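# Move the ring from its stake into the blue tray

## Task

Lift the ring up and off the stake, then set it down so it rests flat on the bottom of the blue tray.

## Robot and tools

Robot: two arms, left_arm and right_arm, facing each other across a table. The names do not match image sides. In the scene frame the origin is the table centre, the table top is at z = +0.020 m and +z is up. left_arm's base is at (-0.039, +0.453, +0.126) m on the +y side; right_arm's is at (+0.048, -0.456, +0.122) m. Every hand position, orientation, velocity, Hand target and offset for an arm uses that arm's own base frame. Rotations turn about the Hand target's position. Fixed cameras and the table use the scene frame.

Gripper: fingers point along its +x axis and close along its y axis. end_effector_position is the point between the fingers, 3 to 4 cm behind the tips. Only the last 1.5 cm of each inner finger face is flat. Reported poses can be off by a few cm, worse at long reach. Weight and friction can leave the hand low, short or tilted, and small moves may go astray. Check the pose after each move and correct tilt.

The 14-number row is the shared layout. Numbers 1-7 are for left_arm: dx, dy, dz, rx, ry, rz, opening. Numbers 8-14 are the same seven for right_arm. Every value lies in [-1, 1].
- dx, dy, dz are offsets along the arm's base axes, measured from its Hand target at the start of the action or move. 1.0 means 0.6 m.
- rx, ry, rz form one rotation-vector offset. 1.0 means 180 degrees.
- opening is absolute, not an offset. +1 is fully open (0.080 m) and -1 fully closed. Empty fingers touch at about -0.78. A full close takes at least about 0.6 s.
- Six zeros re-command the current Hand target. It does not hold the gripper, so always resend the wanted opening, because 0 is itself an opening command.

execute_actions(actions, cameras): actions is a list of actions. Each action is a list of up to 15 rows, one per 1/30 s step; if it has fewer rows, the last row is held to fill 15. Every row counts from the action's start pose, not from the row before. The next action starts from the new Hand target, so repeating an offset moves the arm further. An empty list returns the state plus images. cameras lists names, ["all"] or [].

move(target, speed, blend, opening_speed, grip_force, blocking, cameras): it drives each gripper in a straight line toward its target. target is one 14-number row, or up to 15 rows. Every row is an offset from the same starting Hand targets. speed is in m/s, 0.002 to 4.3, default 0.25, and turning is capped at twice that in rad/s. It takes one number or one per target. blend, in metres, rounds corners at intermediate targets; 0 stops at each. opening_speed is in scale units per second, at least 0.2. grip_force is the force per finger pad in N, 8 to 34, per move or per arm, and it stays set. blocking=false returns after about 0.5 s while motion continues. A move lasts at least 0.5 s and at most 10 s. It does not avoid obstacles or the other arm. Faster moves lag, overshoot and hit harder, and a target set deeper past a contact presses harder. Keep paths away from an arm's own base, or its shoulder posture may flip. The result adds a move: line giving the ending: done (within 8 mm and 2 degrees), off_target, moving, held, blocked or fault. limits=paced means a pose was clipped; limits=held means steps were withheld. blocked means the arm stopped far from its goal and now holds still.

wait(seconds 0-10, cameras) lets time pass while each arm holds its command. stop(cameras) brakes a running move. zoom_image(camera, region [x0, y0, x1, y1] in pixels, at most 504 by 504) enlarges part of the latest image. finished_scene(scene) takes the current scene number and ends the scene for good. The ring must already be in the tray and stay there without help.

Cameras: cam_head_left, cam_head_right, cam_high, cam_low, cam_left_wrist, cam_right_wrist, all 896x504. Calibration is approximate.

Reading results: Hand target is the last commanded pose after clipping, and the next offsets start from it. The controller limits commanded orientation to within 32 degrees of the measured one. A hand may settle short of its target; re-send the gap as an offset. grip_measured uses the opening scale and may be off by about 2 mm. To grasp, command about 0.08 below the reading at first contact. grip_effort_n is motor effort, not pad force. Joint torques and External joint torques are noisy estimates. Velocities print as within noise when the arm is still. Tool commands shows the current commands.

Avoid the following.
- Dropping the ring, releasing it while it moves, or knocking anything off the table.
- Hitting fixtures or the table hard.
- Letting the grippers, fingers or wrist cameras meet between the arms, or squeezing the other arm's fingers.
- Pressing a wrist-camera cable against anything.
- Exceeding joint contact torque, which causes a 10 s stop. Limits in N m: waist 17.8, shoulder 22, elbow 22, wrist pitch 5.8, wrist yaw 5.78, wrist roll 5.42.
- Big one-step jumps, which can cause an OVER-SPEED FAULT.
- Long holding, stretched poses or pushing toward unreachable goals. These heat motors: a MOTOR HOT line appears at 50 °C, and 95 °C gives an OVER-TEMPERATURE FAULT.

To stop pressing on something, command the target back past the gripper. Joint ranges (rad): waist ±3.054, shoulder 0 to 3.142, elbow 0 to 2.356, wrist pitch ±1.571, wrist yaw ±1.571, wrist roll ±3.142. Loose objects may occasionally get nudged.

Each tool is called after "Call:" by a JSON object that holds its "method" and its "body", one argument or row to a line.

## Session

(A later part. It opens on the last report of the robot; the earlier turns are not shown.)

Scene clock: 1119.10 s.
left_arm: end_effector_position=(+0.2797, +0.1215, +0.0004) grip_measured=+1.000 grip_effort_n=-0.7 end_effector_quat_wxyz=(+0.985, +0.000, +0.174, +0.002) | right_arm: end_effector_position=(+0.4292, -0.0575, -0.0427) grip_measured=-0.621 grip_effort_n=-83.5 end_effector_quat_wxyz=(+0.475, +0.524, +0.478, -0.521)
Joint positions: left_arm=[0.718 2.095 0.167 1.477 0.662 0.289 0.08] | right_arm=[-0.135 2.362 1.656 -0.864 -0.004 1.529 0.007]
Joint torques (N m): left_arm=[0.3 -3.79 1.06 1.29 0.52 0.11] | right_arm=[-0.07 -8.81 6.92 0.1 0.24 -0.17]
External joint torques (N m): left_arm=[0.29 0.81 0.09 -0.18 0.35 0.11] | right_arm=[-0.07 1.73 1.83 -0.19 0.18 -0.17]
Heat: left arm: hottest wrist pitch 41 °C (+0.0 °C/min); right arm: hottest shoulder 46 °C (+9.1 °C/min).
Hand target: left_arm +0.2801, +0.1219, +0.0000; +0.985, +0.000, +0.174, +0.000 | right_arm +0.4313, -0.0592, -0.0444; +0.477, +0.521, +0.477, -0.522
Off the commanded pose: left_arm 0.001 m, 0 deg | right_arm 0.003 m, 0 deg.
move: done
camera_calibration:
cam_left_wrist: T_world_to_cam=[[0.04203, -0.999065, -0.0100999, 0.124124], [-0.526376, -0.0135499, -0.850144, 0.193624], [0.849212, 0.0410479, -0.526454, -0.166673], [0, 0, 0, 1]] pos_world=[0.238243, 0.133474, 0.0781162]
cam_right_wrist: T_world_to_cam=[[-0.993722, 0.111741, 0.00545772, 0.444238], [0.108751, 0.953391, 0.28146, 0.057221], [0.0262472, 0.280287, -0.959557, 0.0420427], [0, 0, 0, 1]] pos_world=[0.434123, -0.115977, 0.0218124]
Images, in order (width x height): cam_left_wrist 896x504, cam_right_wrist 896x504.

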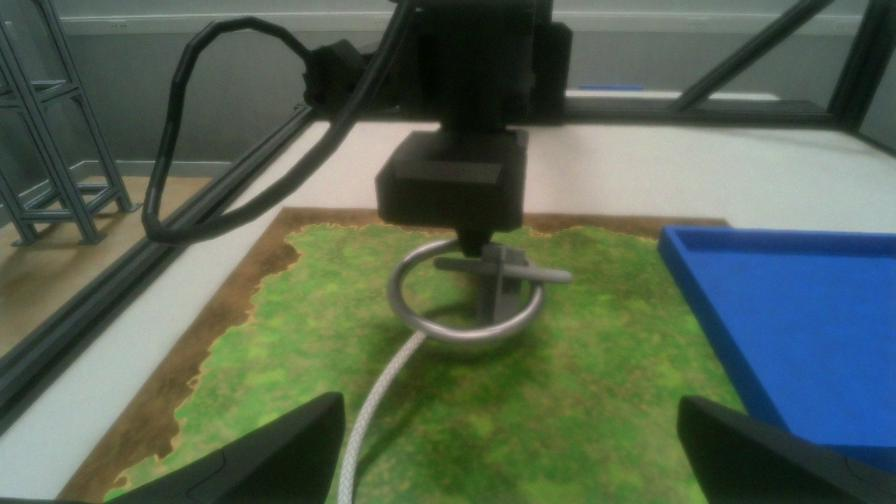

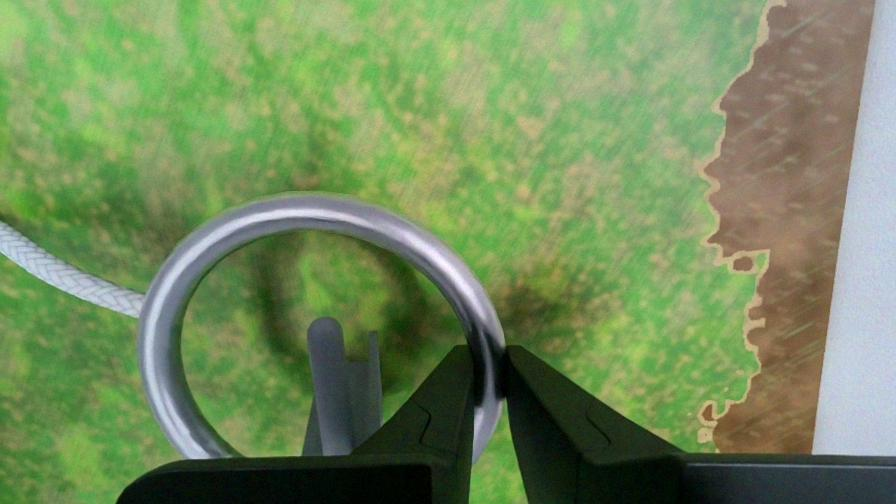

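Call:
{"method": "move", "body": {
  "target": [0, 0, 0, 0, 0, 0, 1.0, 0.0022, 0.0278, 0.0137, -0.1494, 0.0131, 0, -0.75],
  "speed": 0.08,
  "cameras": ["cam_right_wrist", "cam_left_wrist"]
}}

Call:
{"method": "zoom_image", "body": {
  "camera": "cam_left_wrist",
  "region": [380, 150, 620, 370]
}}

Scene clock: 1237.97 s.
left_arm: end_effector_position=(+0.2797, +0.1215, +0.0004) grip_measured=+1.000 grip_effort_n=-1.2 end_effector_quat_wxyz=(+0.985, +0.000, +0.174, +0.002) | right_arm: end_effector_position=(+0.4306, -0.0416, -0.0348) grip_measured=-0.621 grip_effort_n=-83.5 end_effector_quat_wxyz=(+0.575, +0.386, +0.358, -0.626)
Joint positions: left_arm=[0.718 2.095 0.167 1.477 0.662 0.289 0.08] | right_arm=[0.057 2.41 1.708 -0.942 0.456 1.726 0.007]
Joint torques (N m): left_arm=[0.24 -3.79 1.07 1.28 0.51 0.09] | right_arm=[0.03 -8.88 6.78 -0.07 0.81 0.27]
External joint torques (N m): left_arm=[0.23 0.81 0.13 -0.19 0.34 0.09] | right_arm=[0.05 1.95 1.7 -0.24 0.46 0.27]
Heat: left arm: hottest wrist pitch 41 °C (+0.0 °C/min); right arm: hottest shoulder 45 °C (+1.0 °C/min).
Hand target: left_arm +0.2801, +0.1219, +0.0000; +0.985, +0.000, +0.174, +0.000 | right_arm +0.4326, -0.0426, -0.0363; +0.576, +0.385, +0.353, -0.629
Off the commanded pose: left_arm 0.001 m, 0 deg | right_arm 0.003 m, 1 deg.
move: done
camera_calibration:
cam_left_wrist: T_world_to_cam=[[0.04203, -0.999065, -0.0100999, 0.124124], [-0.526376, -0.0135499, -0.850144, 0.193624], [0.849212, 0.0410479, -0.526454, -0.166673], [0, 0, 0, 1]] pos_world=[0.238243, 0.133474, 0.0781162]
cam_right_wrist: T_world_to_cam=[[-0.994804, 0.10181, 0.0000047263, 0.443727], [0.100161, 0.978703, -0.179186, 0.0285057], [-0.0182475, -0.178255, -0.983815, 0.0443113], [0, 0, 0, 1]] pos_world=[0.439375, -0.0651757, 0.0486998]
Images, in order (width x height): cam_left_wrist 896x504, cam_right_wrist 896x504.

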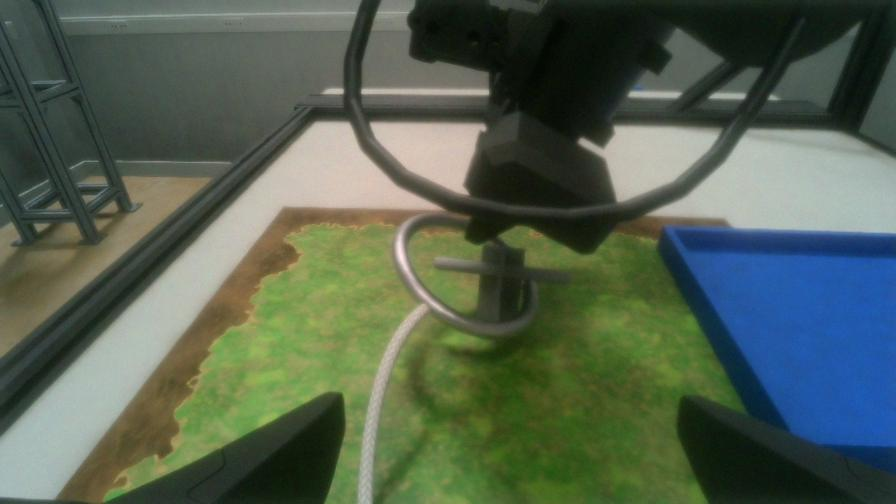

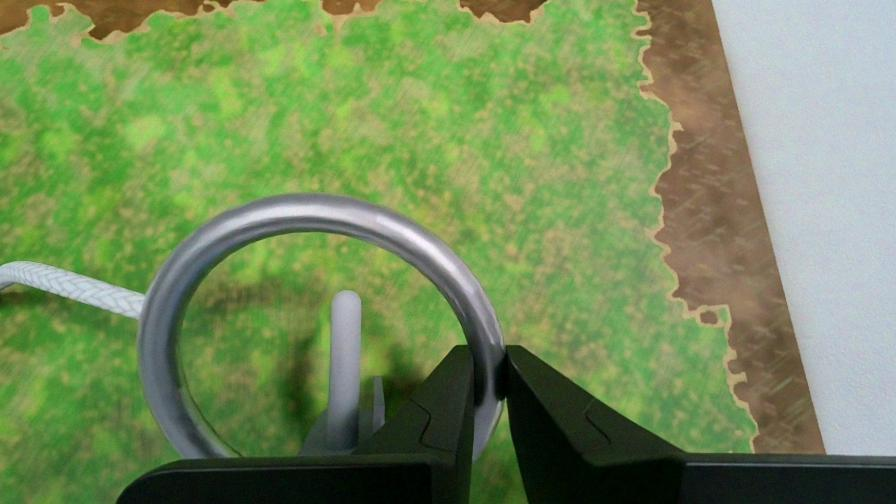

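Scaled by 2.100 from the camera's 896x504 image, which has a finer 1280x720 frame.

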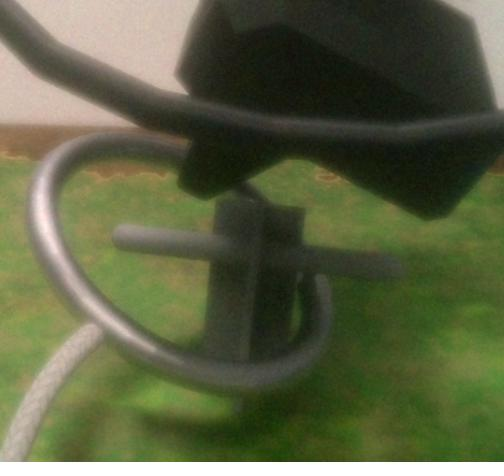

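Call:
{"method": "move", "body": {
  "target": [0,0,0,0,0,0,1, 0.0072,0.083,0.0,0,0,0,-0.75],
  "speed": 0.06,
  "cameras": ["cam_left_wrist","cam_right_wrist","cam_high"]
}}

Scene clock: 1313.47 s.
left_arm: end_effector_position=(+0.2797, +0.1215, +0.0004) grip_measured=+1.000 grip_effort_n=-1.2 end_effector_quat_wxyz=(+0.985, +0.000, +0.174, +0.002) | right_arm: end_effector_position=(+0.4353, +0.0079, -0.0339) grip_measured=-0.621 grip_effort_n=-83.5 end_effector_quat_wxyz=(+0.578, +0.383, +0.356, -0.626) end_effector_velocity=(-0.005, -0.007, +0.001) end_effector_angular_velocity=(+0.003, +0.020, -0.025)
Joint positions: left_arm=[0.718 2.095 0.167 1.477 0.662 0.289 0.08] | right_arm=[0.17 2.462 1.805 -1.041 0.454 1.849 0.007]
Joint velocities: left_arm=[within noise] | right_arm=[-0.017 -0.002 -0.002 -0.022 -0.007 0.007 0]
Joint torques (N m): left_arm=[0.25 -3.75 1.14 1.29 0.52 0.11] | right_arm=[-0.22 -9.12 6.77 -0.22 0.42 0.29]
External joint torques (N m): left_arm=[0.25 0.84 0.2 -0.17 0.35 0.11] | right_arm=[-0.07 1.82 1.77 -0.29 0.08 0.29]
Heat: left arm: hottest wrist pitch 42 °C (+1.0 °C/min); right arm: hottest shoulder 43 °C (+0.0 °C/min).
Hand target: left_arm +0.2801, +0.1219, +0.0000; +0.985, +0.000, +0.174, +0.000 | right_arm +0.4369, +0.0073, -0.0363; +0.576, +0.385, +0.353, -0.629
Off the commanded pose: left_arm 0.001 m, 0 deg | right_arm 0.003 m, 1 deg.
move: done
camera_calibration:
cam_left_wrist: T_world_to_cam=[[0.04203, -0.999065, -0.0100999, 0.124124], [-0.526376, -0.0135499, -0.850144, 0.193624], [0.849212, 0.0410479, -0.526454, -0.166673], [0, 0, 0, 1]] pos_world=[0.238243, 0.133474, 0.0781162]
cam_right_wrist: T_world_to_cam=[[-0.995131, 0.0985391, -0.00197488, 0.44348], [0.0971547, 0.977386, -0.187823, -0.0192459], [-0.0165777, -0.1871, -0.982201, 0.0534961], [0, 0, 0, 1]] pos_world=[0.444078, -0.0148803, 0.0498049]
Images, in order (width x height): cam_high 896x504, cam_left_wrist 896x504, cam_right_wrist 896x504.

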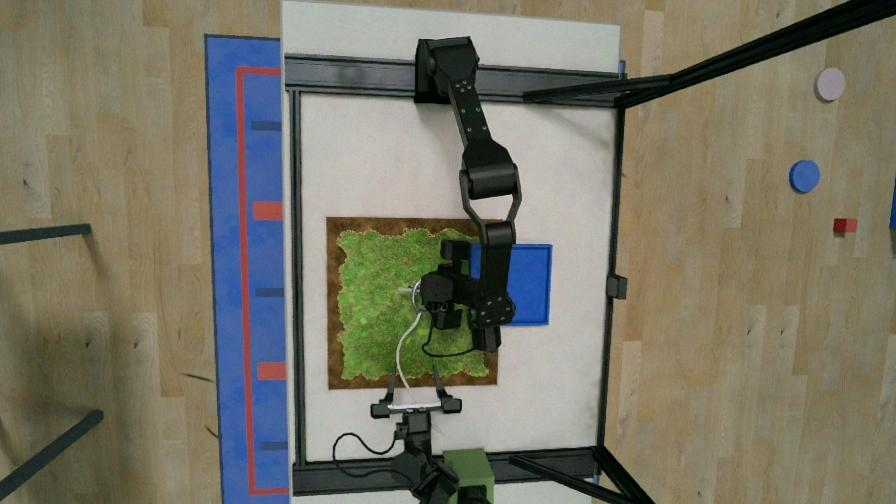

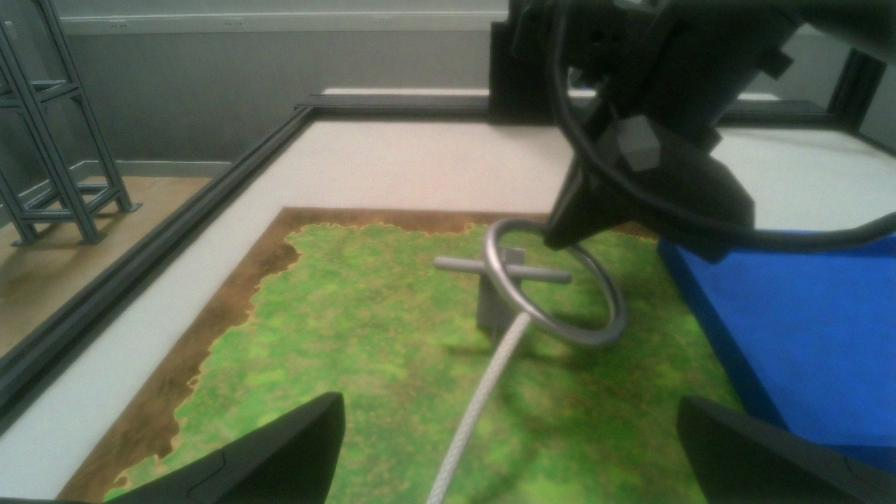

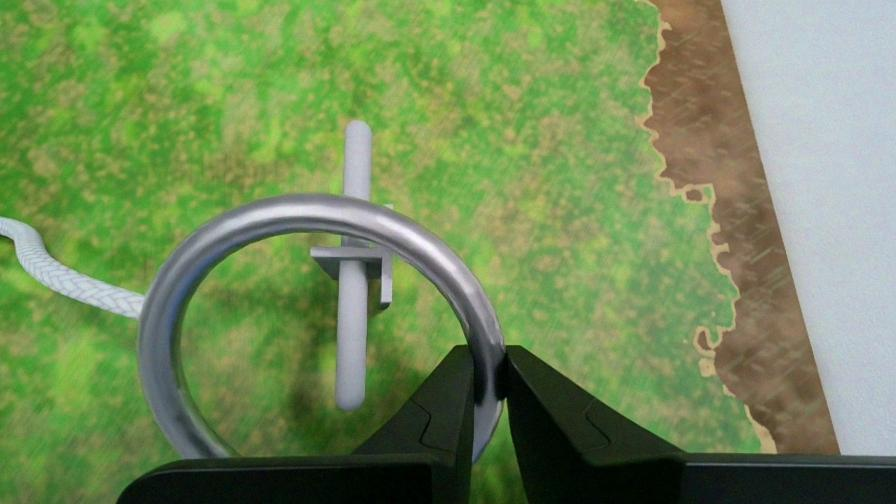

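Call:
{"method": "move", "body": {
  "target": [0,0,0,0,0,0,1, 0.0072,0.092,0.0,0,0,0,-0.75],
  "speed": 0.08,
  "cameras": ["cam_left_wrist","cam_right_wrist"]
}}

Scene clock: 1330.30 s.
left_arm: end_effector_position=(+0.2797, +0.1215, +0.0004) grip_measured=+1.000 grip_effort_n=-1.2 end_effector_quat_wxyz=(+0.985, +0.000, +0.174, +0.002) | right_arm: end_effector_position=(+0.4400, +0.0623, -0.0336) grip_measured=-0.621 grip_effort_n=-83.5 end_effector_quat_wxyz=(+0.578, +0.384, +0.355, -0.627)
Joint positions: left_arm=[0.718 2.095 0.167 1.477 0.662 0.289 0.08] | right_arm=[0.284 2.547 1.967 -1.171 0.436 1.975 0.007]
Joint torques (N m): left_arm=[0.33 -3.74 1.13 1.3 0.51 0.12] | right_arm=[0.06 -9.48 6.85 -0.35 0.4 0.26]
External joint torques (N m): left_arm=[0.34 0.88 0.19 -0.17 0.34 0.12] | right_arm=[-0.02 1.94 1.77 -0.33 0.09 0.26]
Heat: left arm: hottest wrist pitch 42 °C (+1.0 °C/min); right arm: hottest shoulder 46 °C (+3.0 °C/min).
Hand target: left_arm +0.2801, +0.1219, +0.0000; +0.985, +0.000, +0.174, +0.000 | right_arm +0.4413, +0.0625, -0.0363; +0.576, +0.385, +0.352, -0.629
Off the commanded pose: left_arm 0.001 m, 0 deg | right_arm 0.003 m, 0 deg.
move: done
camera_calibration:
cam_left_wrist: T_world_to_cam=[[0.04203, -0.999065, -0.0100999, 0.124124], [-0.526376, -0.0135499, -0.850144, 0.193624], [0.849212, 0.0410479, -0.526454, -0.166673], [0, 0, 0, 1]] pos_world=[0.238243, 0.133474, 0.0781162]
cam_right_wrist: T_world_to_cam=[[-0.994973, 0.100102, -0.00279721, 0.442597], [0.0988443, 0.97723, -0.187753, -0.073638], [-0.0160608, -0.187085, -0.982212, 0.0639311], [0, 0, 0, 1]] pos_world=[0.448678, 0.0396172, 0.0502062]
Images, in order (width x height): cam_left_wrist 896x504, cam_right_wrist 896x504.

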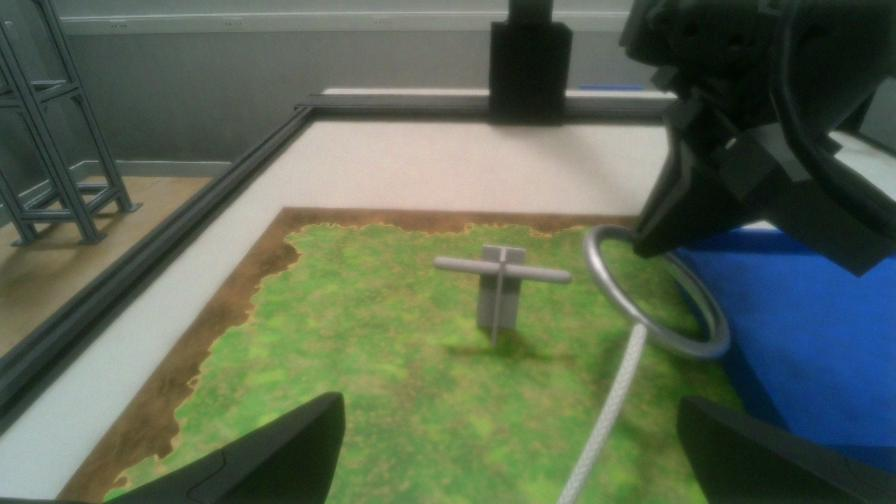

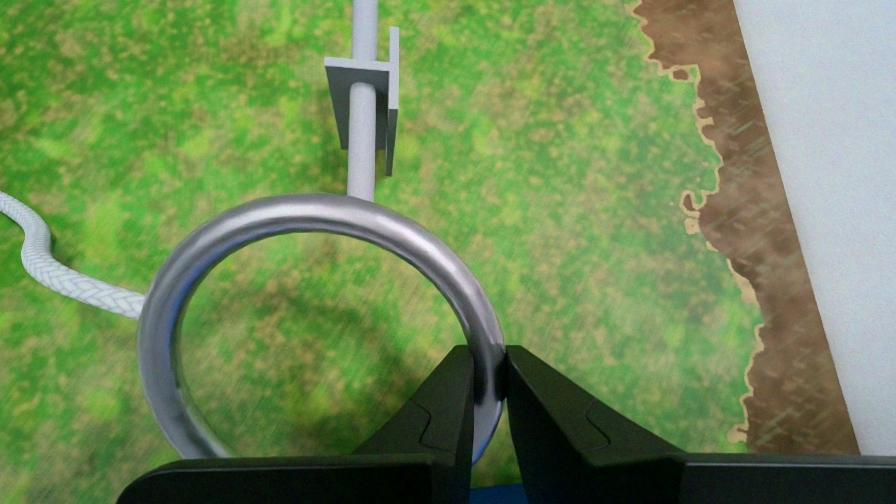

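Call:
{"method": "move", "body": {
  "target": [
    [0,0,0,0,0,0,1, 0,0,0.0583,0,0,0,-0.75],
    [0,0,0,0,0,0,1, 0.0095,0.1458,0.0633,0.1497,-0.0128,-0.0002,-0.75]
  ],
  "speed": 0.12,
  "blend": 0.01,
  "cameras": ["cam_high","cam_right_wrist","cam_left_wrist"]
}}

Scene clock: 1391.60 s.
left_arm: end_effector_position=(+0.2797, +0.1215, +0.0004) grip_measured=+1.000 grip_effort_n=-0.7 end_effector_quat_wxyz=(+0.985, +0.000, +0.174, +0.002) | right_arm: end_effector_position=(+0.4460, +0.1483, -0.0069) grip_measured=-0.621 grip_effort_n=-83.5 end_effector_quat_wxyz=(+0.477, +0.513, +0.481, -0.527)
Joint positions: left_arm=[0.718 2.095 0.167 1.477 0.662 0.289 0.08] | right_arm=[0.322 2.48 2.022 -1.134 0.003 1.975 0.007]
Joint torques (N m): left_arm=[0.28 -3.8 1.09 1.31 0.52 0.1] | right_arm=[0.08 -13.61 5.12 0.29 -0.11 0.23]
External joint torques (N m): left_arm=[0.29 0.76 0.18 -0.14 0.35 0.1] | right_arm=[0.1 -1.99 -0.41 0.06 -0.17 0.23]
Heat: left arm: hottest wrist pitch 42 °C (+0.0 °C/min); right arm: hottest shoulder 51 °C (+5.0 °C/min). Fold the right arm in close to its base, or ease its load, before you think long.
Hand target: left_arm +0.2801, +0.1219, +0.0000; +0.985, +0.000, +0.174, +0.000 | right_arm +0.4470, +0.1499, +0.0017; +0.477, +0.521, +0.478, -0.522
Off the commanded pose: left_arm 0.001 m, 0 deg | right_arm 0.009 m, 1 deg.
MOTOR HOT: joint 2 (shoulder) of the right arm reports 51 °C; the controller stops that arm at 95 °C. To cool a motor, set the load down, stop pushing, or move to a pose that needs little force.
move: off_target (right_arm)
camera_calibration:
cam_left_wrist: T_world_to_cam=[[0.04203, -0.999065, -0.0100999, 0.124124], [-0.526376, -0.0135499, -0.850144, 0.193624], [0.849212, 0.0410479, -0.526454, -0.166673], [0, 0, 0, 1]] pos_world=[0.238243, 0.133474, 0.0781162]
cam_right_wrist: T_world_to_cam=[[-0.994527, 0.101956, 0.0228294, 0.439743], [0.104346, 0.958173, 0.266488, -0.149708], [0.00529549, 0.267412, -0.963568, 0.0294985], [0, 0, 0, 1]] pos_world=[0.452801, 0.0907238, 0.0582802]
Images, in order (width x height): cam_high 896x504, cam_left_wrist 896x504, cam_right_wrist 896x504.

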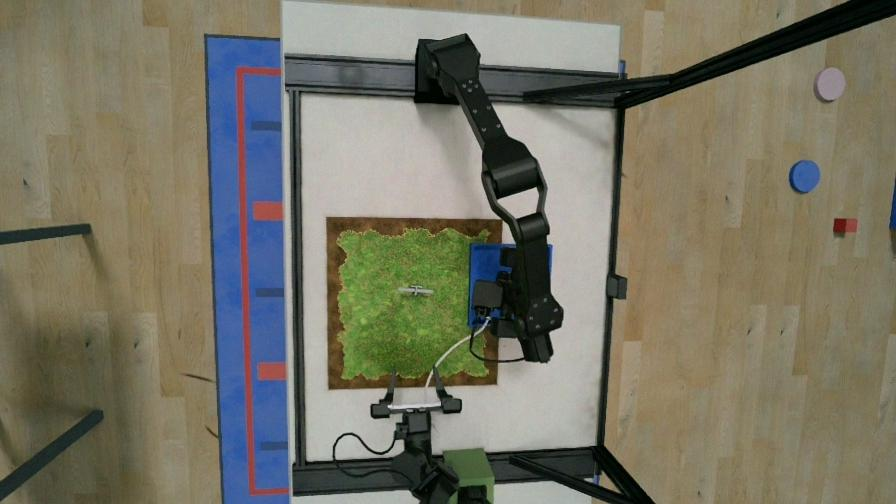

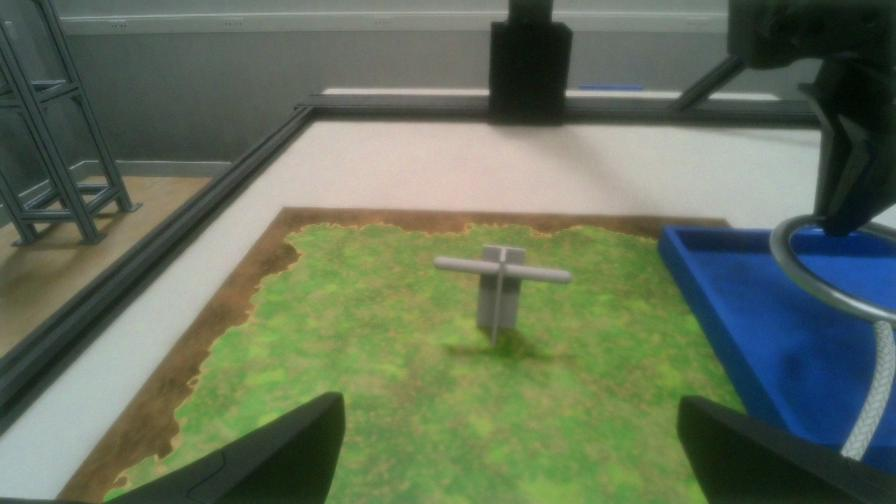

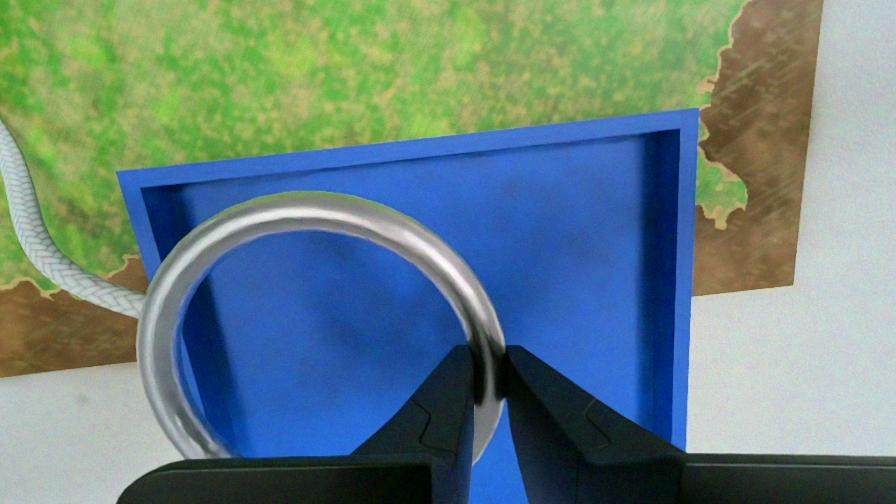

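Call:
{"method": "move", "body": {
  "target": [
    [0,0,0,0,0,0,1, 0.0,0.03,0.0,0,0,0,-0.75],
    [0,0,0,0,0,0,1, 0.0,0.03,-0.106,0,0,0,-0.75]
  ],
  "speed": 0.1,
  "blend": 0.01,
  "cameras": ["cam_right_wrist","cam_left_wrist"]
}}

Scene clock: 1431.37 s.
left_arm: end_effector_position=(+0.2797, +0.1215, +0.0004) grip_measured=+1.000 grip_effort_n=-0.7 end_effector_quat_wxyz=(+0.985, +0.000, +0.174, +0.002) | right_arm: end_effector_position=(+0.4489, +0.1684, -0.0563) grip_measured=-0.621 grip_effort_n=-83.5 end_effector_quat_wxyz=(+0.481, +0.523, +0.478, -0.517)
Joint positions: left_arm=[0.718 2.095 0.167 1.477 0.662 0.289 0.08] | right_arm=[0.359 2.56 1.969 -0.971 0.001 2.011 0.007]
Joint torques (N m): left_arm=[0.28 -3.77 1.12 1.3 0.52 0.11] | right_arm=[-0.17 -10.2 5.23 0.41 -0.03 0.22]
External joint torques (N m): left_arm=[0.31 0.84 0.2 -0.17 0.34 0.11] | right_arm=[-0.17 1.63 -0.16 0.13 -0.08 0.22]
Heat: left arm: hottest wrist pitch 42 °C (+0.0 °C/min); right arm: hottest shoulder 64 °C (+14.1 °C/min). Fold the right arm in close to its base, or ease its load, before you think long.
Hand target: left_arm +0.2801, +0.1219, +0.0000; +0.985, +0.000, +0.174, +0.000 | right_arm +0.4469, +0.1679, -0.0618; +0.477, +0.521, +0.478, -0.522
Off the commanded pose: left_arm 0.001 m, 0 deg | right_arm 0.006 m, 1 deg.
MOTOR HOT: still on. Joint 2 (shoulder) of the right arm reports 64 °C.
move: done; blend cut to 0.009 m at target 1
camera_calibration:
cam_left_wrist: T_world_to_cam=[[0.04203, -0.999065, -0.0100999, 0.124124], [-0.526376, -0.0135499, -0.850144, 0.193624], [0.849212, 0.0410479, -0.526454, -0.166673], [0, 0, 0, 1]] pos_world=[0.238243, 0.133474, 0.0781162]
cam_right_wrist: T_world_to_cam=[[-0.994906, 0.100756, -0.00318836, 0.440658], [0.095818, 0.955029, 0.280605, -0.150931], [0.0313175, 0.27887, -0.959818, -0.0369141], [0, 0, 0, 1]] pos_world=[0.454031, 0.110039, 0.00832598]
Images, in order (width x height): cam_left_wrist 896x504, cam_right_wrist 896x504.

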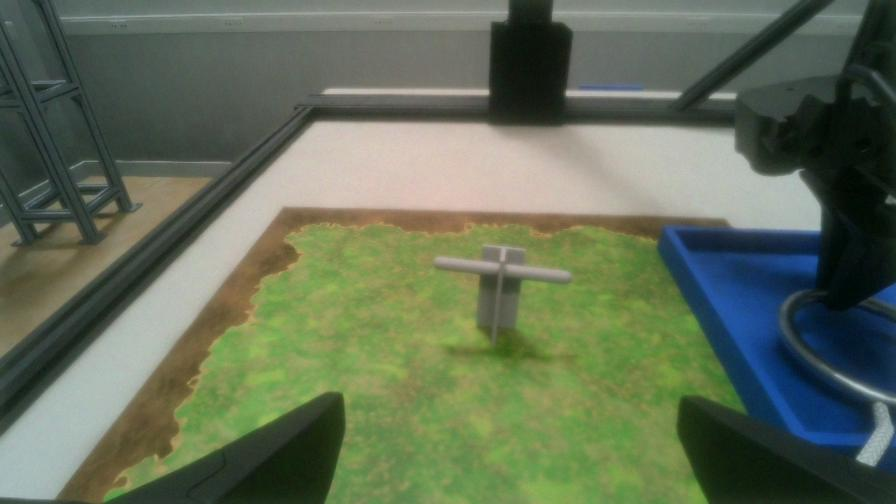

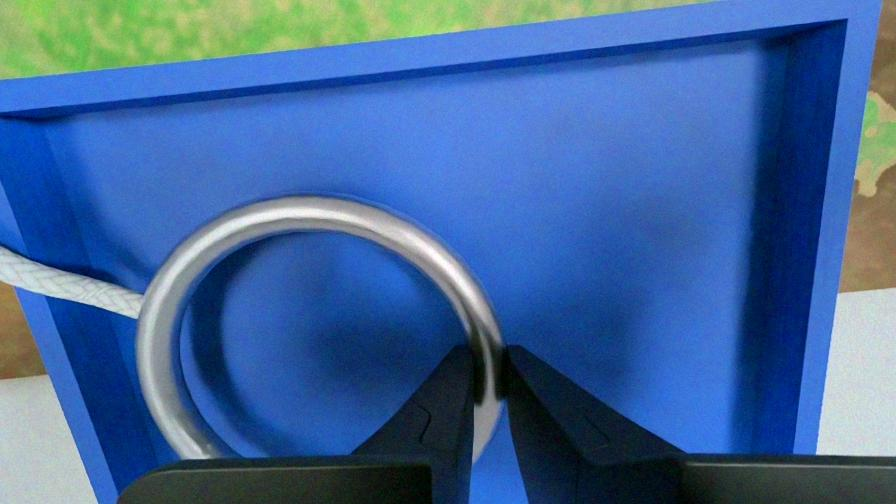

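Call:
{"method": "move", "body": {
  "target": [0,0,0,0,0,0,1, 0.0,0.0,-0.03,0,0,0,-0.75],
  "speed": 0.04,
  "cameras": ["cam_right_wrist"]
}}

Scene clock: 1441.80 s.
left_arm: end_effector_position=(+0.2797, +0.1215, +0.0004) grip_measured=+1.000 grip_effort_n=-1.2 end_effector_quat_wxyz=(+0.985, +0.000, +0.174, +0.002) | right_arm: end_effector_position=(+0.4520, +0.1695, -0.0676) grip_measured=-0.621 grip_effort_n=-83.5 end_effector_quat_wxyz=(+0.482, +0.528, +0.476, -0.512)
Joint positions: left_arm=[0.718 2.095 0.167 1.477 0.662 0.289 0.08] | right_arm=[0.359 2.58 1.959 -0.927 0.001 2.012 0.007]
Joint torques (N m): left_arm=[0.26 -3.76 1.09 1.29 0.53 0.12] | right_arm=[-0.03 -8.78 4.5 0.64 -0.03 0.21]
External joint torques (N m): left_arm=[0.23 0.82 0.13 -0.17 0.37 0.11] | right_arm=[-0.03 3.04 -0.83 0.32 -0.08 0.22]
Heat: left arm: hottest wrist pitch 42 °C (+0.0 °C/min); right arm: hottest shoulder 59 °C (+9.0 °C/min). Fold the right arm in close to its base, or ease its load, before you think long.
Hand target: left_arm +0.2801, +0.1219, +0.0000; +0.985, +0.000, +0.174, +0.000 | right_arm +0.4470, +0.1679, -0.0799; +0.477, +0.521, +0.478, -0.522
Off the commanded pose: left_arm 0.001 m, 0 deg | right_arm 0.013 m, 1 deg.
MOTOR HOT: still on. Joint 2 (shoulder) of the right arm reports 59 °C.
move: off_target (right_arm)
camera_calibration:
cam_right_wrist: T_world_to_cam=[[-0.994738, 0.101161, -0.0162323, 0.442481], [0.0922925, 0.953547, 0.286757, -0.14689], [0.0444869, 0.28375, -0.957866, -0.0547625], [0, 0, 0, 1]] pos_world=[0.456146, 0.110843, -0.00315097]
Images, in order (width x height): cam_right_wrist 896x504.

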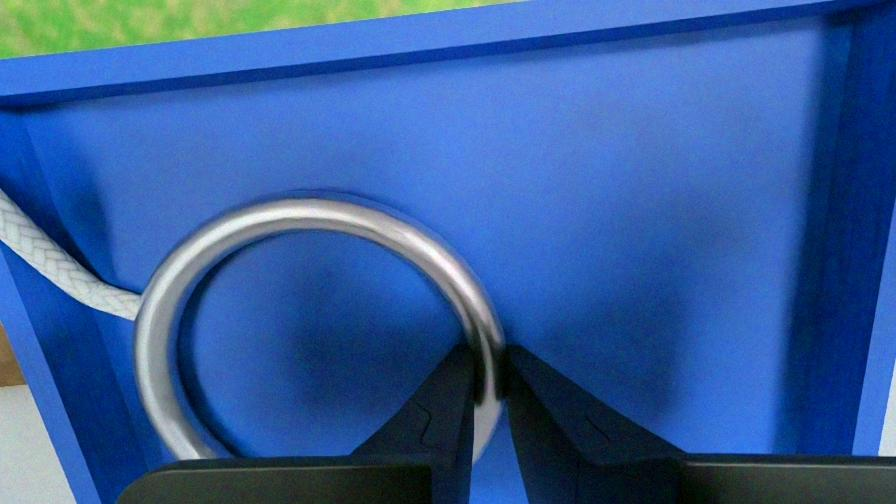

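Call:
{"method": "move", "body": {
  "target": [0,0,0,0,0,0,1, -0.006,0.0,-0.01,0,0,0,-0.75],
  "speed": 0.04,
  "cameras": ["cam_right_wrist"]
}}

Scene clock: 1449.10 s.
left_arm: end_effector_position=(+0.2797, +0.1215, +0.0004) grip_measured=+1.000 grip_effort_n=-1.2 end_effector_quat_wxyz=(+0.985, +0.000, +0.174, +0.002) | right_arm: end_effector_position=(+0.4501, +0.1690, -0.0711) grip_measured=-0.621 grip_effort_n=-83.5 end_effector_quat_wxyz=(+0.482, +0.529, +0.475, -0.512)
Joint positions: left_arm=[0.718 2.095 0.167 1.477 0.662 0.289 0.08] | right_arm=[0.359 2.576 1.936 -0.906 0.001 2.014 0.007]
Joint torques (N m): left_arm=[0.28 -3.81 1.07 1.28 0.52 0.1] | right_arm=[0.17 -8.59 3.37 1.26 -0.02 0.23]
External joint torques (N m): left_arm=[0.29 0.75 0.15 -0.17 0.36 0.1] | right_arm=[0.18 3.22 -1.97 0.93 -0.08 0.23]
Heat: left arm: hottest wrist pitch 42 °C (+0.0 °C/min); right arm: hottest shoulder 58 °C (+7.1 °C/min). Fold the right arm in close to its base, or ease its load, before you think long.
Hand target: left_arm +0.2801, +0.1219, +0.0000; +0.985, +0.000, +0.174, +0.000 | right_arm +0.4433, +0.1680, -0.0859; +0.477, +0.521, +0.478, -0.522
Off the commanded pose: left_arm 0.001 m, 0 deg | right_arm 0.016 m, 2 deg.
MOTOR HOT: still on. Joint 2 (shoulder) of the right arm reports 58 °C.
move: off_target (right_arm)
camera_calibration:
cam_right_wrist: T_world_to_cam=[[-0.994516, 0.103039, -0.0179144, 0.440078], [0.0935781, 0.95319, 0.287529, -0.145629], [0.0467025, 0.284275, -0.957605, -0.0590059], [0, 0, 0, 1]] pos_world=[0.454048, 0.110241, -0.00674799]
Images, in order (width x height): cam_right_wrist 896x504.

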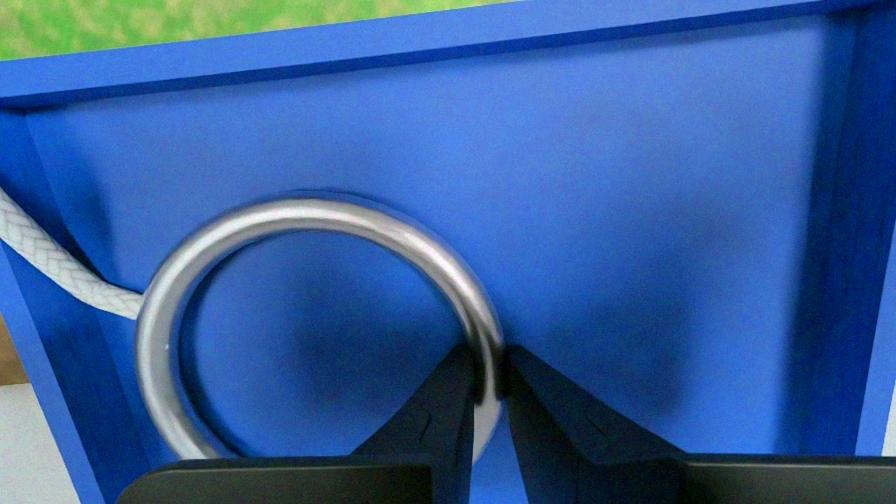

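Call:
{"method": "move", "body": {
  "target": [0,0,0,0,0,0,1, 0.0,0.0,0.008,0,0,0,-0.3],
  "speed": 0.04,
  "opening_speed": 0.6,
  "cameras": ["cam_right_wrist"]
}}

Scene clock: 1459.30 s.
left_arm: end_effector_position=(+0.2797, +0.1215, +0.0004) grip_measured=+1.000 grip_effort_n=-0.7 end_effector_quat_wxyz=(+0.985, +0.000, +0.174, +0.002) | right_arm: end_effector_position=(+0.4527, +0.1700, -0.0705) grip_measured=-0.305 grip_effort_n=21.6 end_effector_quat_wxyz=(+0.484, +0.533, +0.473, -0.508)
Joint positions: left_arm=[0.718 2.095 0.167 1.477 0.662 0.289 0.08] | right_arm=[0.359 2.575 1.936 -0.894 0.001 2.014 0.021]
Joint torques (N m): left_arm=[0.3 -3.78 1.14 1.28 0.5 0.1] | right_arm=[0.18 -9.48 3.93 -0.59 -0.03 0.22]
External joint torques (N m): left_arm=[0.31 0.84 0.2 -0.19 0.33 0.1] | right_arm=[0.1 2.45 -1.45 -0.93 -0.08 0.22]
Heat: left arm: hottest wrist pitch 42 °C (+0.0 °C/min); right arm: hottest shoulder 56 °C (+1.0 °C/min). Fold the right arm in close to its base, or ease its load, before you think long.
Hand target: left_arm +0.2801, +0.1219, +0.0000; +0.985, +0.000, +0.174, +0.000 | right_arm +0.4433, +0.1680, -0.0811; +0.477, +0.521, +0.478, -0.522
Off the commanded pose: left_arm 0.001 m, 0 deg | right_arm 0.014 m, 2 deg.
MOTOR HOT: still on. Joint 2 (shoulder) of the right arm reports 56 °C.
move: off_target (right_arm)
camera_calibration:
cam_right_wrist: T_world_to_cam=[[-0.994187, 0.103561, -0.0294542, 0.441534], [0.0904637, 0.951806, 0.293055, -0.144983], [0.0583836, 0.288687, -0.955642, -0.0646898], [0, 0, 0, 1]] pos_world=[0.45586, 0.110945, -0.00632733]
Images, in order (width x height): cam_right_wrist 896x504.

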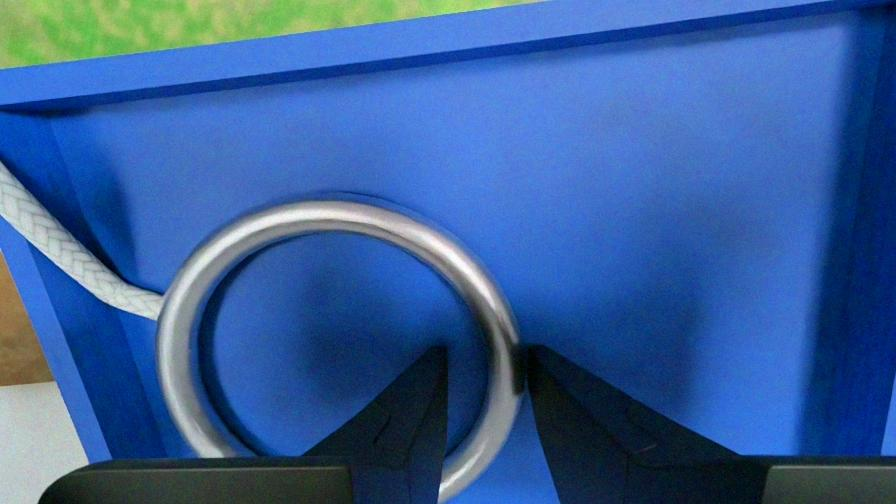

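Call:
{"method": "move", "body": {
  "target": [
    [0,0,0,0,0,0,1, 0.012,0.0,0.016,0,0,0,0.0],
    [0,0,0,0,0,0,1, 0.0,0.0,0.2,0,0,0,0.0]
  ],
  "speed": 0.1,
  "opening_speed": 0.8,
  "cameras": ["cam_right_wrist","cam_high","cam_left_wrist"]
}}

Scene clock: 1469.30 s.
left_arm: end_effector_position=(+0.2797, +0.1215, +0.0004) grip_measured=+1.000 grip_effort_n=-1.2 end_effector_quat_wxyz=(+0.985, +0.000, +0.174, +0.002) | right_arm: end_effector_position=(+0.4416, +0.1660, +0.0322) grip_measured=-0.004 grip_effort_n=17.4 end_effector_quat_wxyz=(+0.476, +0.514, +0.481, -0.526)
Joint positions: left_arm=[0.718 2.095 0.167 1.477 0.662 0.289 0.08] | right_arm=[0.36 2.456 2.134 -1.268 0.001 2.014 0.035]
Joint torques (N m): left_arm=[0.21 -3.84 1.09 1.29 0.5 0.13] | right_arm=[0.17 -12.24 7.04 -0.02 -0.03 0.22]
External joint torques (N m): left_arm=[0.22 0.74 0.17 -0.17 0.34 0.12] | right_arm=[0.19 -0.68 1.44 -0.25 -0.09 0.21]
Heat: left arm: hottest wrist pitch 42 °C (+0.0 °C/min); right arm: hottest shoulder 56 °C (-3.0 °C/min). Fold the right arm in close to its base, or ease its load, before you think long.
Hand target: left_arm +0.2801, +0.1219, +0.0000; +0.985, +0.000, +0.174, +0.000 | right_arm +0.4433, +0.1680, +0.0389; +0.477, +0.521, +0.478, -0.522
Off the commanded pose: left_arm 0.001 m, 0 deg | right_arm 0.007 m, 1 deg.
MOTOR HOT: still on. Joint 2 (shoulder) of the right arm reports 56 °C.
move: done
camera_calibration:
cam_left_wrist: T_world_to_cam=[[0.04203, -0.999065, -0.0100999, 0.124124], [-0.526376, -0.0135499, -0.850144, 0.193624], [0.849212, 0.0410479, -0.526454, -0.166673], [0, 0, 0, 1]] pos_world=[0.238243, 0.133474, 0.0781162]
cam_right_wrist: T_world_to_cam=[[-0.994451, 0.103078, 0.0210106, 0.432519], [0.104923, 0.957437, 0.268898, -0.176777], [0.00760124, 0.26961, -0.962939, 0.0609968], [0, 0, 0, 1]] pos_world=[0.448204, 0.108224, 0.0971838]
Images, in order (width x height): cam_high 896x504, cam_left_wrist 896x504, cam_right_wrist 896x504.

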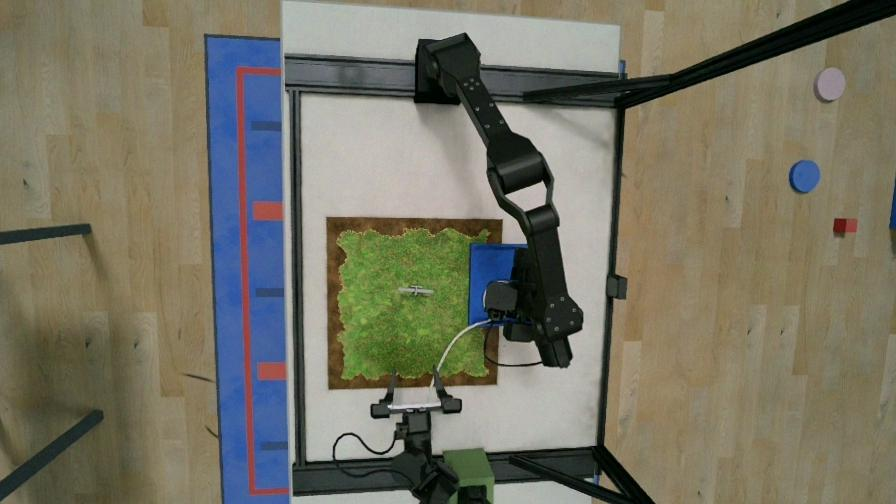

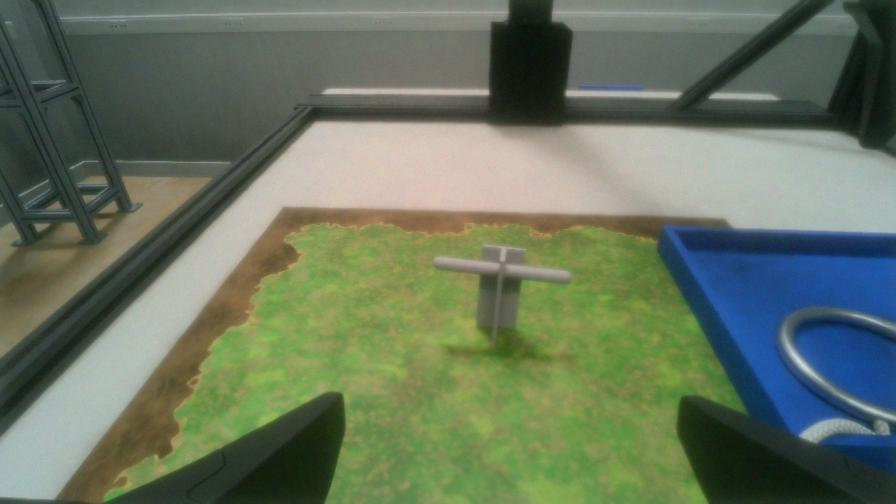

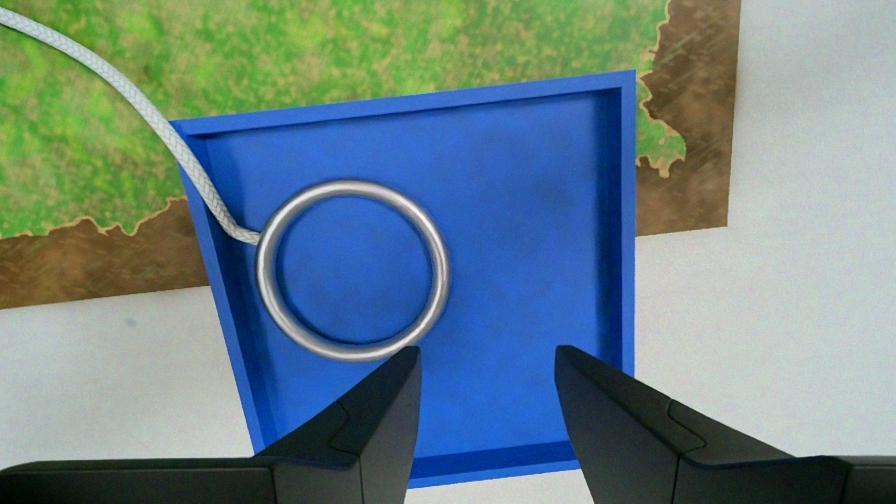

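Call:
{"method": "move", "body": {
  "target": [0.1748,0.0052,0.1,0.3018,0.3018,-0.4313,0.0, -0.2888,-0.28,0.1018,0,0,0,0.0],
  "speed": 0.2,
  "cameras": ["cam_high","cam_left_wrist","cam_right_wrist"]
}}

Scene clock: 1725.87 s.
left_arm: end_effector_position=(+0.3830, +0.1243, +0.0600) grip_measured=+0.003 grip_effort_n=-15.1 end_effector_quat_wxyz=(+0.503, +0.497, +0.500, -0.500) | right_arm: end_effector_position=(+0.2727, +0.0003, +0.0995) grip_measured=-0.004 grip_effort_n=17.9 end_effector_quat_wxyz=(+0.476, +0.522, +0.477, -0.523)
Joint positions: left_arm=[0.316 2.113 1.667 -1.127 0.006 1.882 0.035] | right_arm=[0.002 1.593 1.154 -1.134 0.001 1.665 0.035]
Joint torques (N m): left_arm=[-0.16 -7.75 5.31 -0.2 -0.15 0.09] | right_arm=[-0.18 -6.58 4.88 0.05 0 -0.16]
External joint torques (N m): left_arm=[-0.15 1.36 0.01 -0.44 -0.2 0.09] | right_arm=[-0.19 -0.81 -0.7 -0.22 -0.06 -0.16]
Heat: left arm: hottest wrist pitch 41 °C (-1.0 °C/min); right arm: hottest shoulder 67 °C (+0.0 °C/min). Fold the right arm in close to its base, or ease its load, before you think long.
Hand target: left_arm +0.3848, +0.1251, +0.0599; +0.500, +0.500, +0.500, -0.501 | right_arm +0.2700, -0.0001, +0.0999; +0.477, +0.521, +0.478, -0.522
Off the commanded pose: left_arm 0.002 m, 0 deg | right_arm 0.003 m, 0 deg.
MOTOR HOT: still on. Joint 2 (shoulder) of the right arm reports 67 °C.
move: done
camera_calibration:
cam_left_wrist: T_world_to_cam=[[-0.999195, -0.0082959, -0.0392448, 0.400624], [-0.0158497, 0.980417, 0.196295, -0.0831337], [0.0368478, 0.196759, -0.979759, 0.095741], [0, 0, 0, 1]] pos_world=[0.395456, 0.0659913, 0.125844]
cam_right_wrist: T_world_to_cam=[[-0.993674, 0.112109, 0.00664677, 0.281461], [0.109566, 0.954741, 0.276522, -0.0206111], [0.0246546, 0.275501, -0.960985, 0.166996], [0, 0, 0, 1]] pos_world=[0.277821, -0.0578834, 0.164309]
Images, in order (width x height): cam_high 896x504, cam_left_wrist 896x504, cam_right_wrist 896x504.

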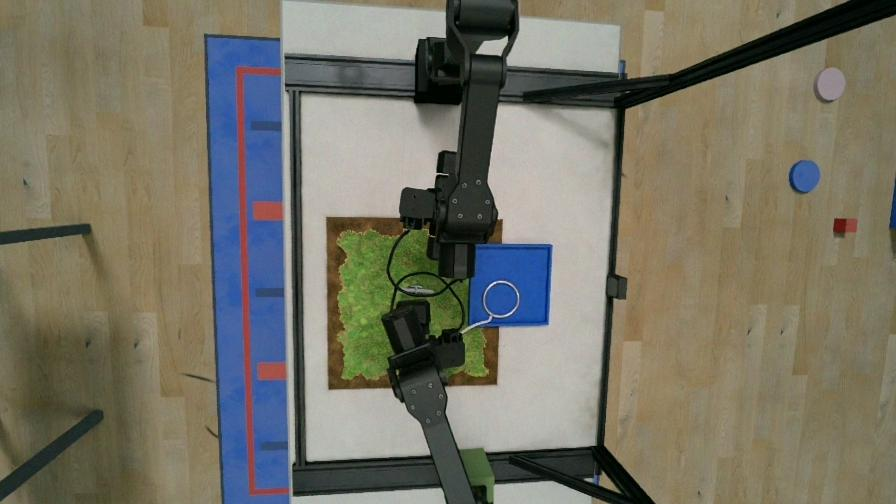

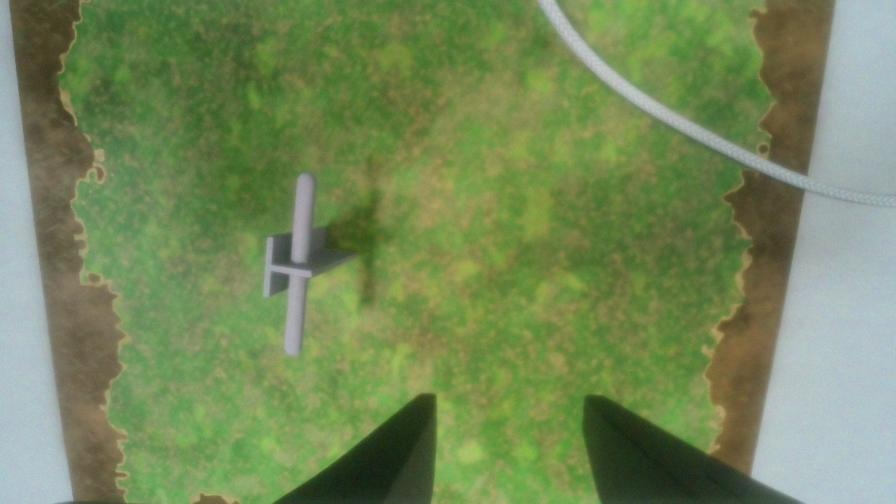

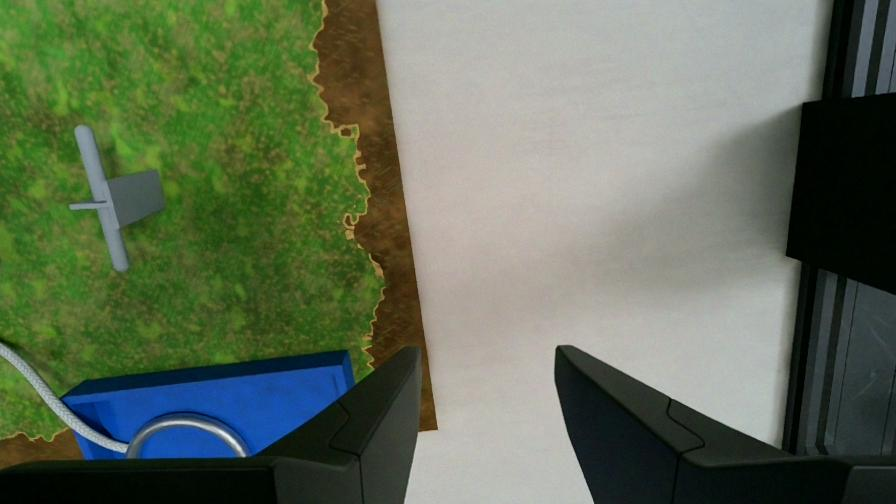

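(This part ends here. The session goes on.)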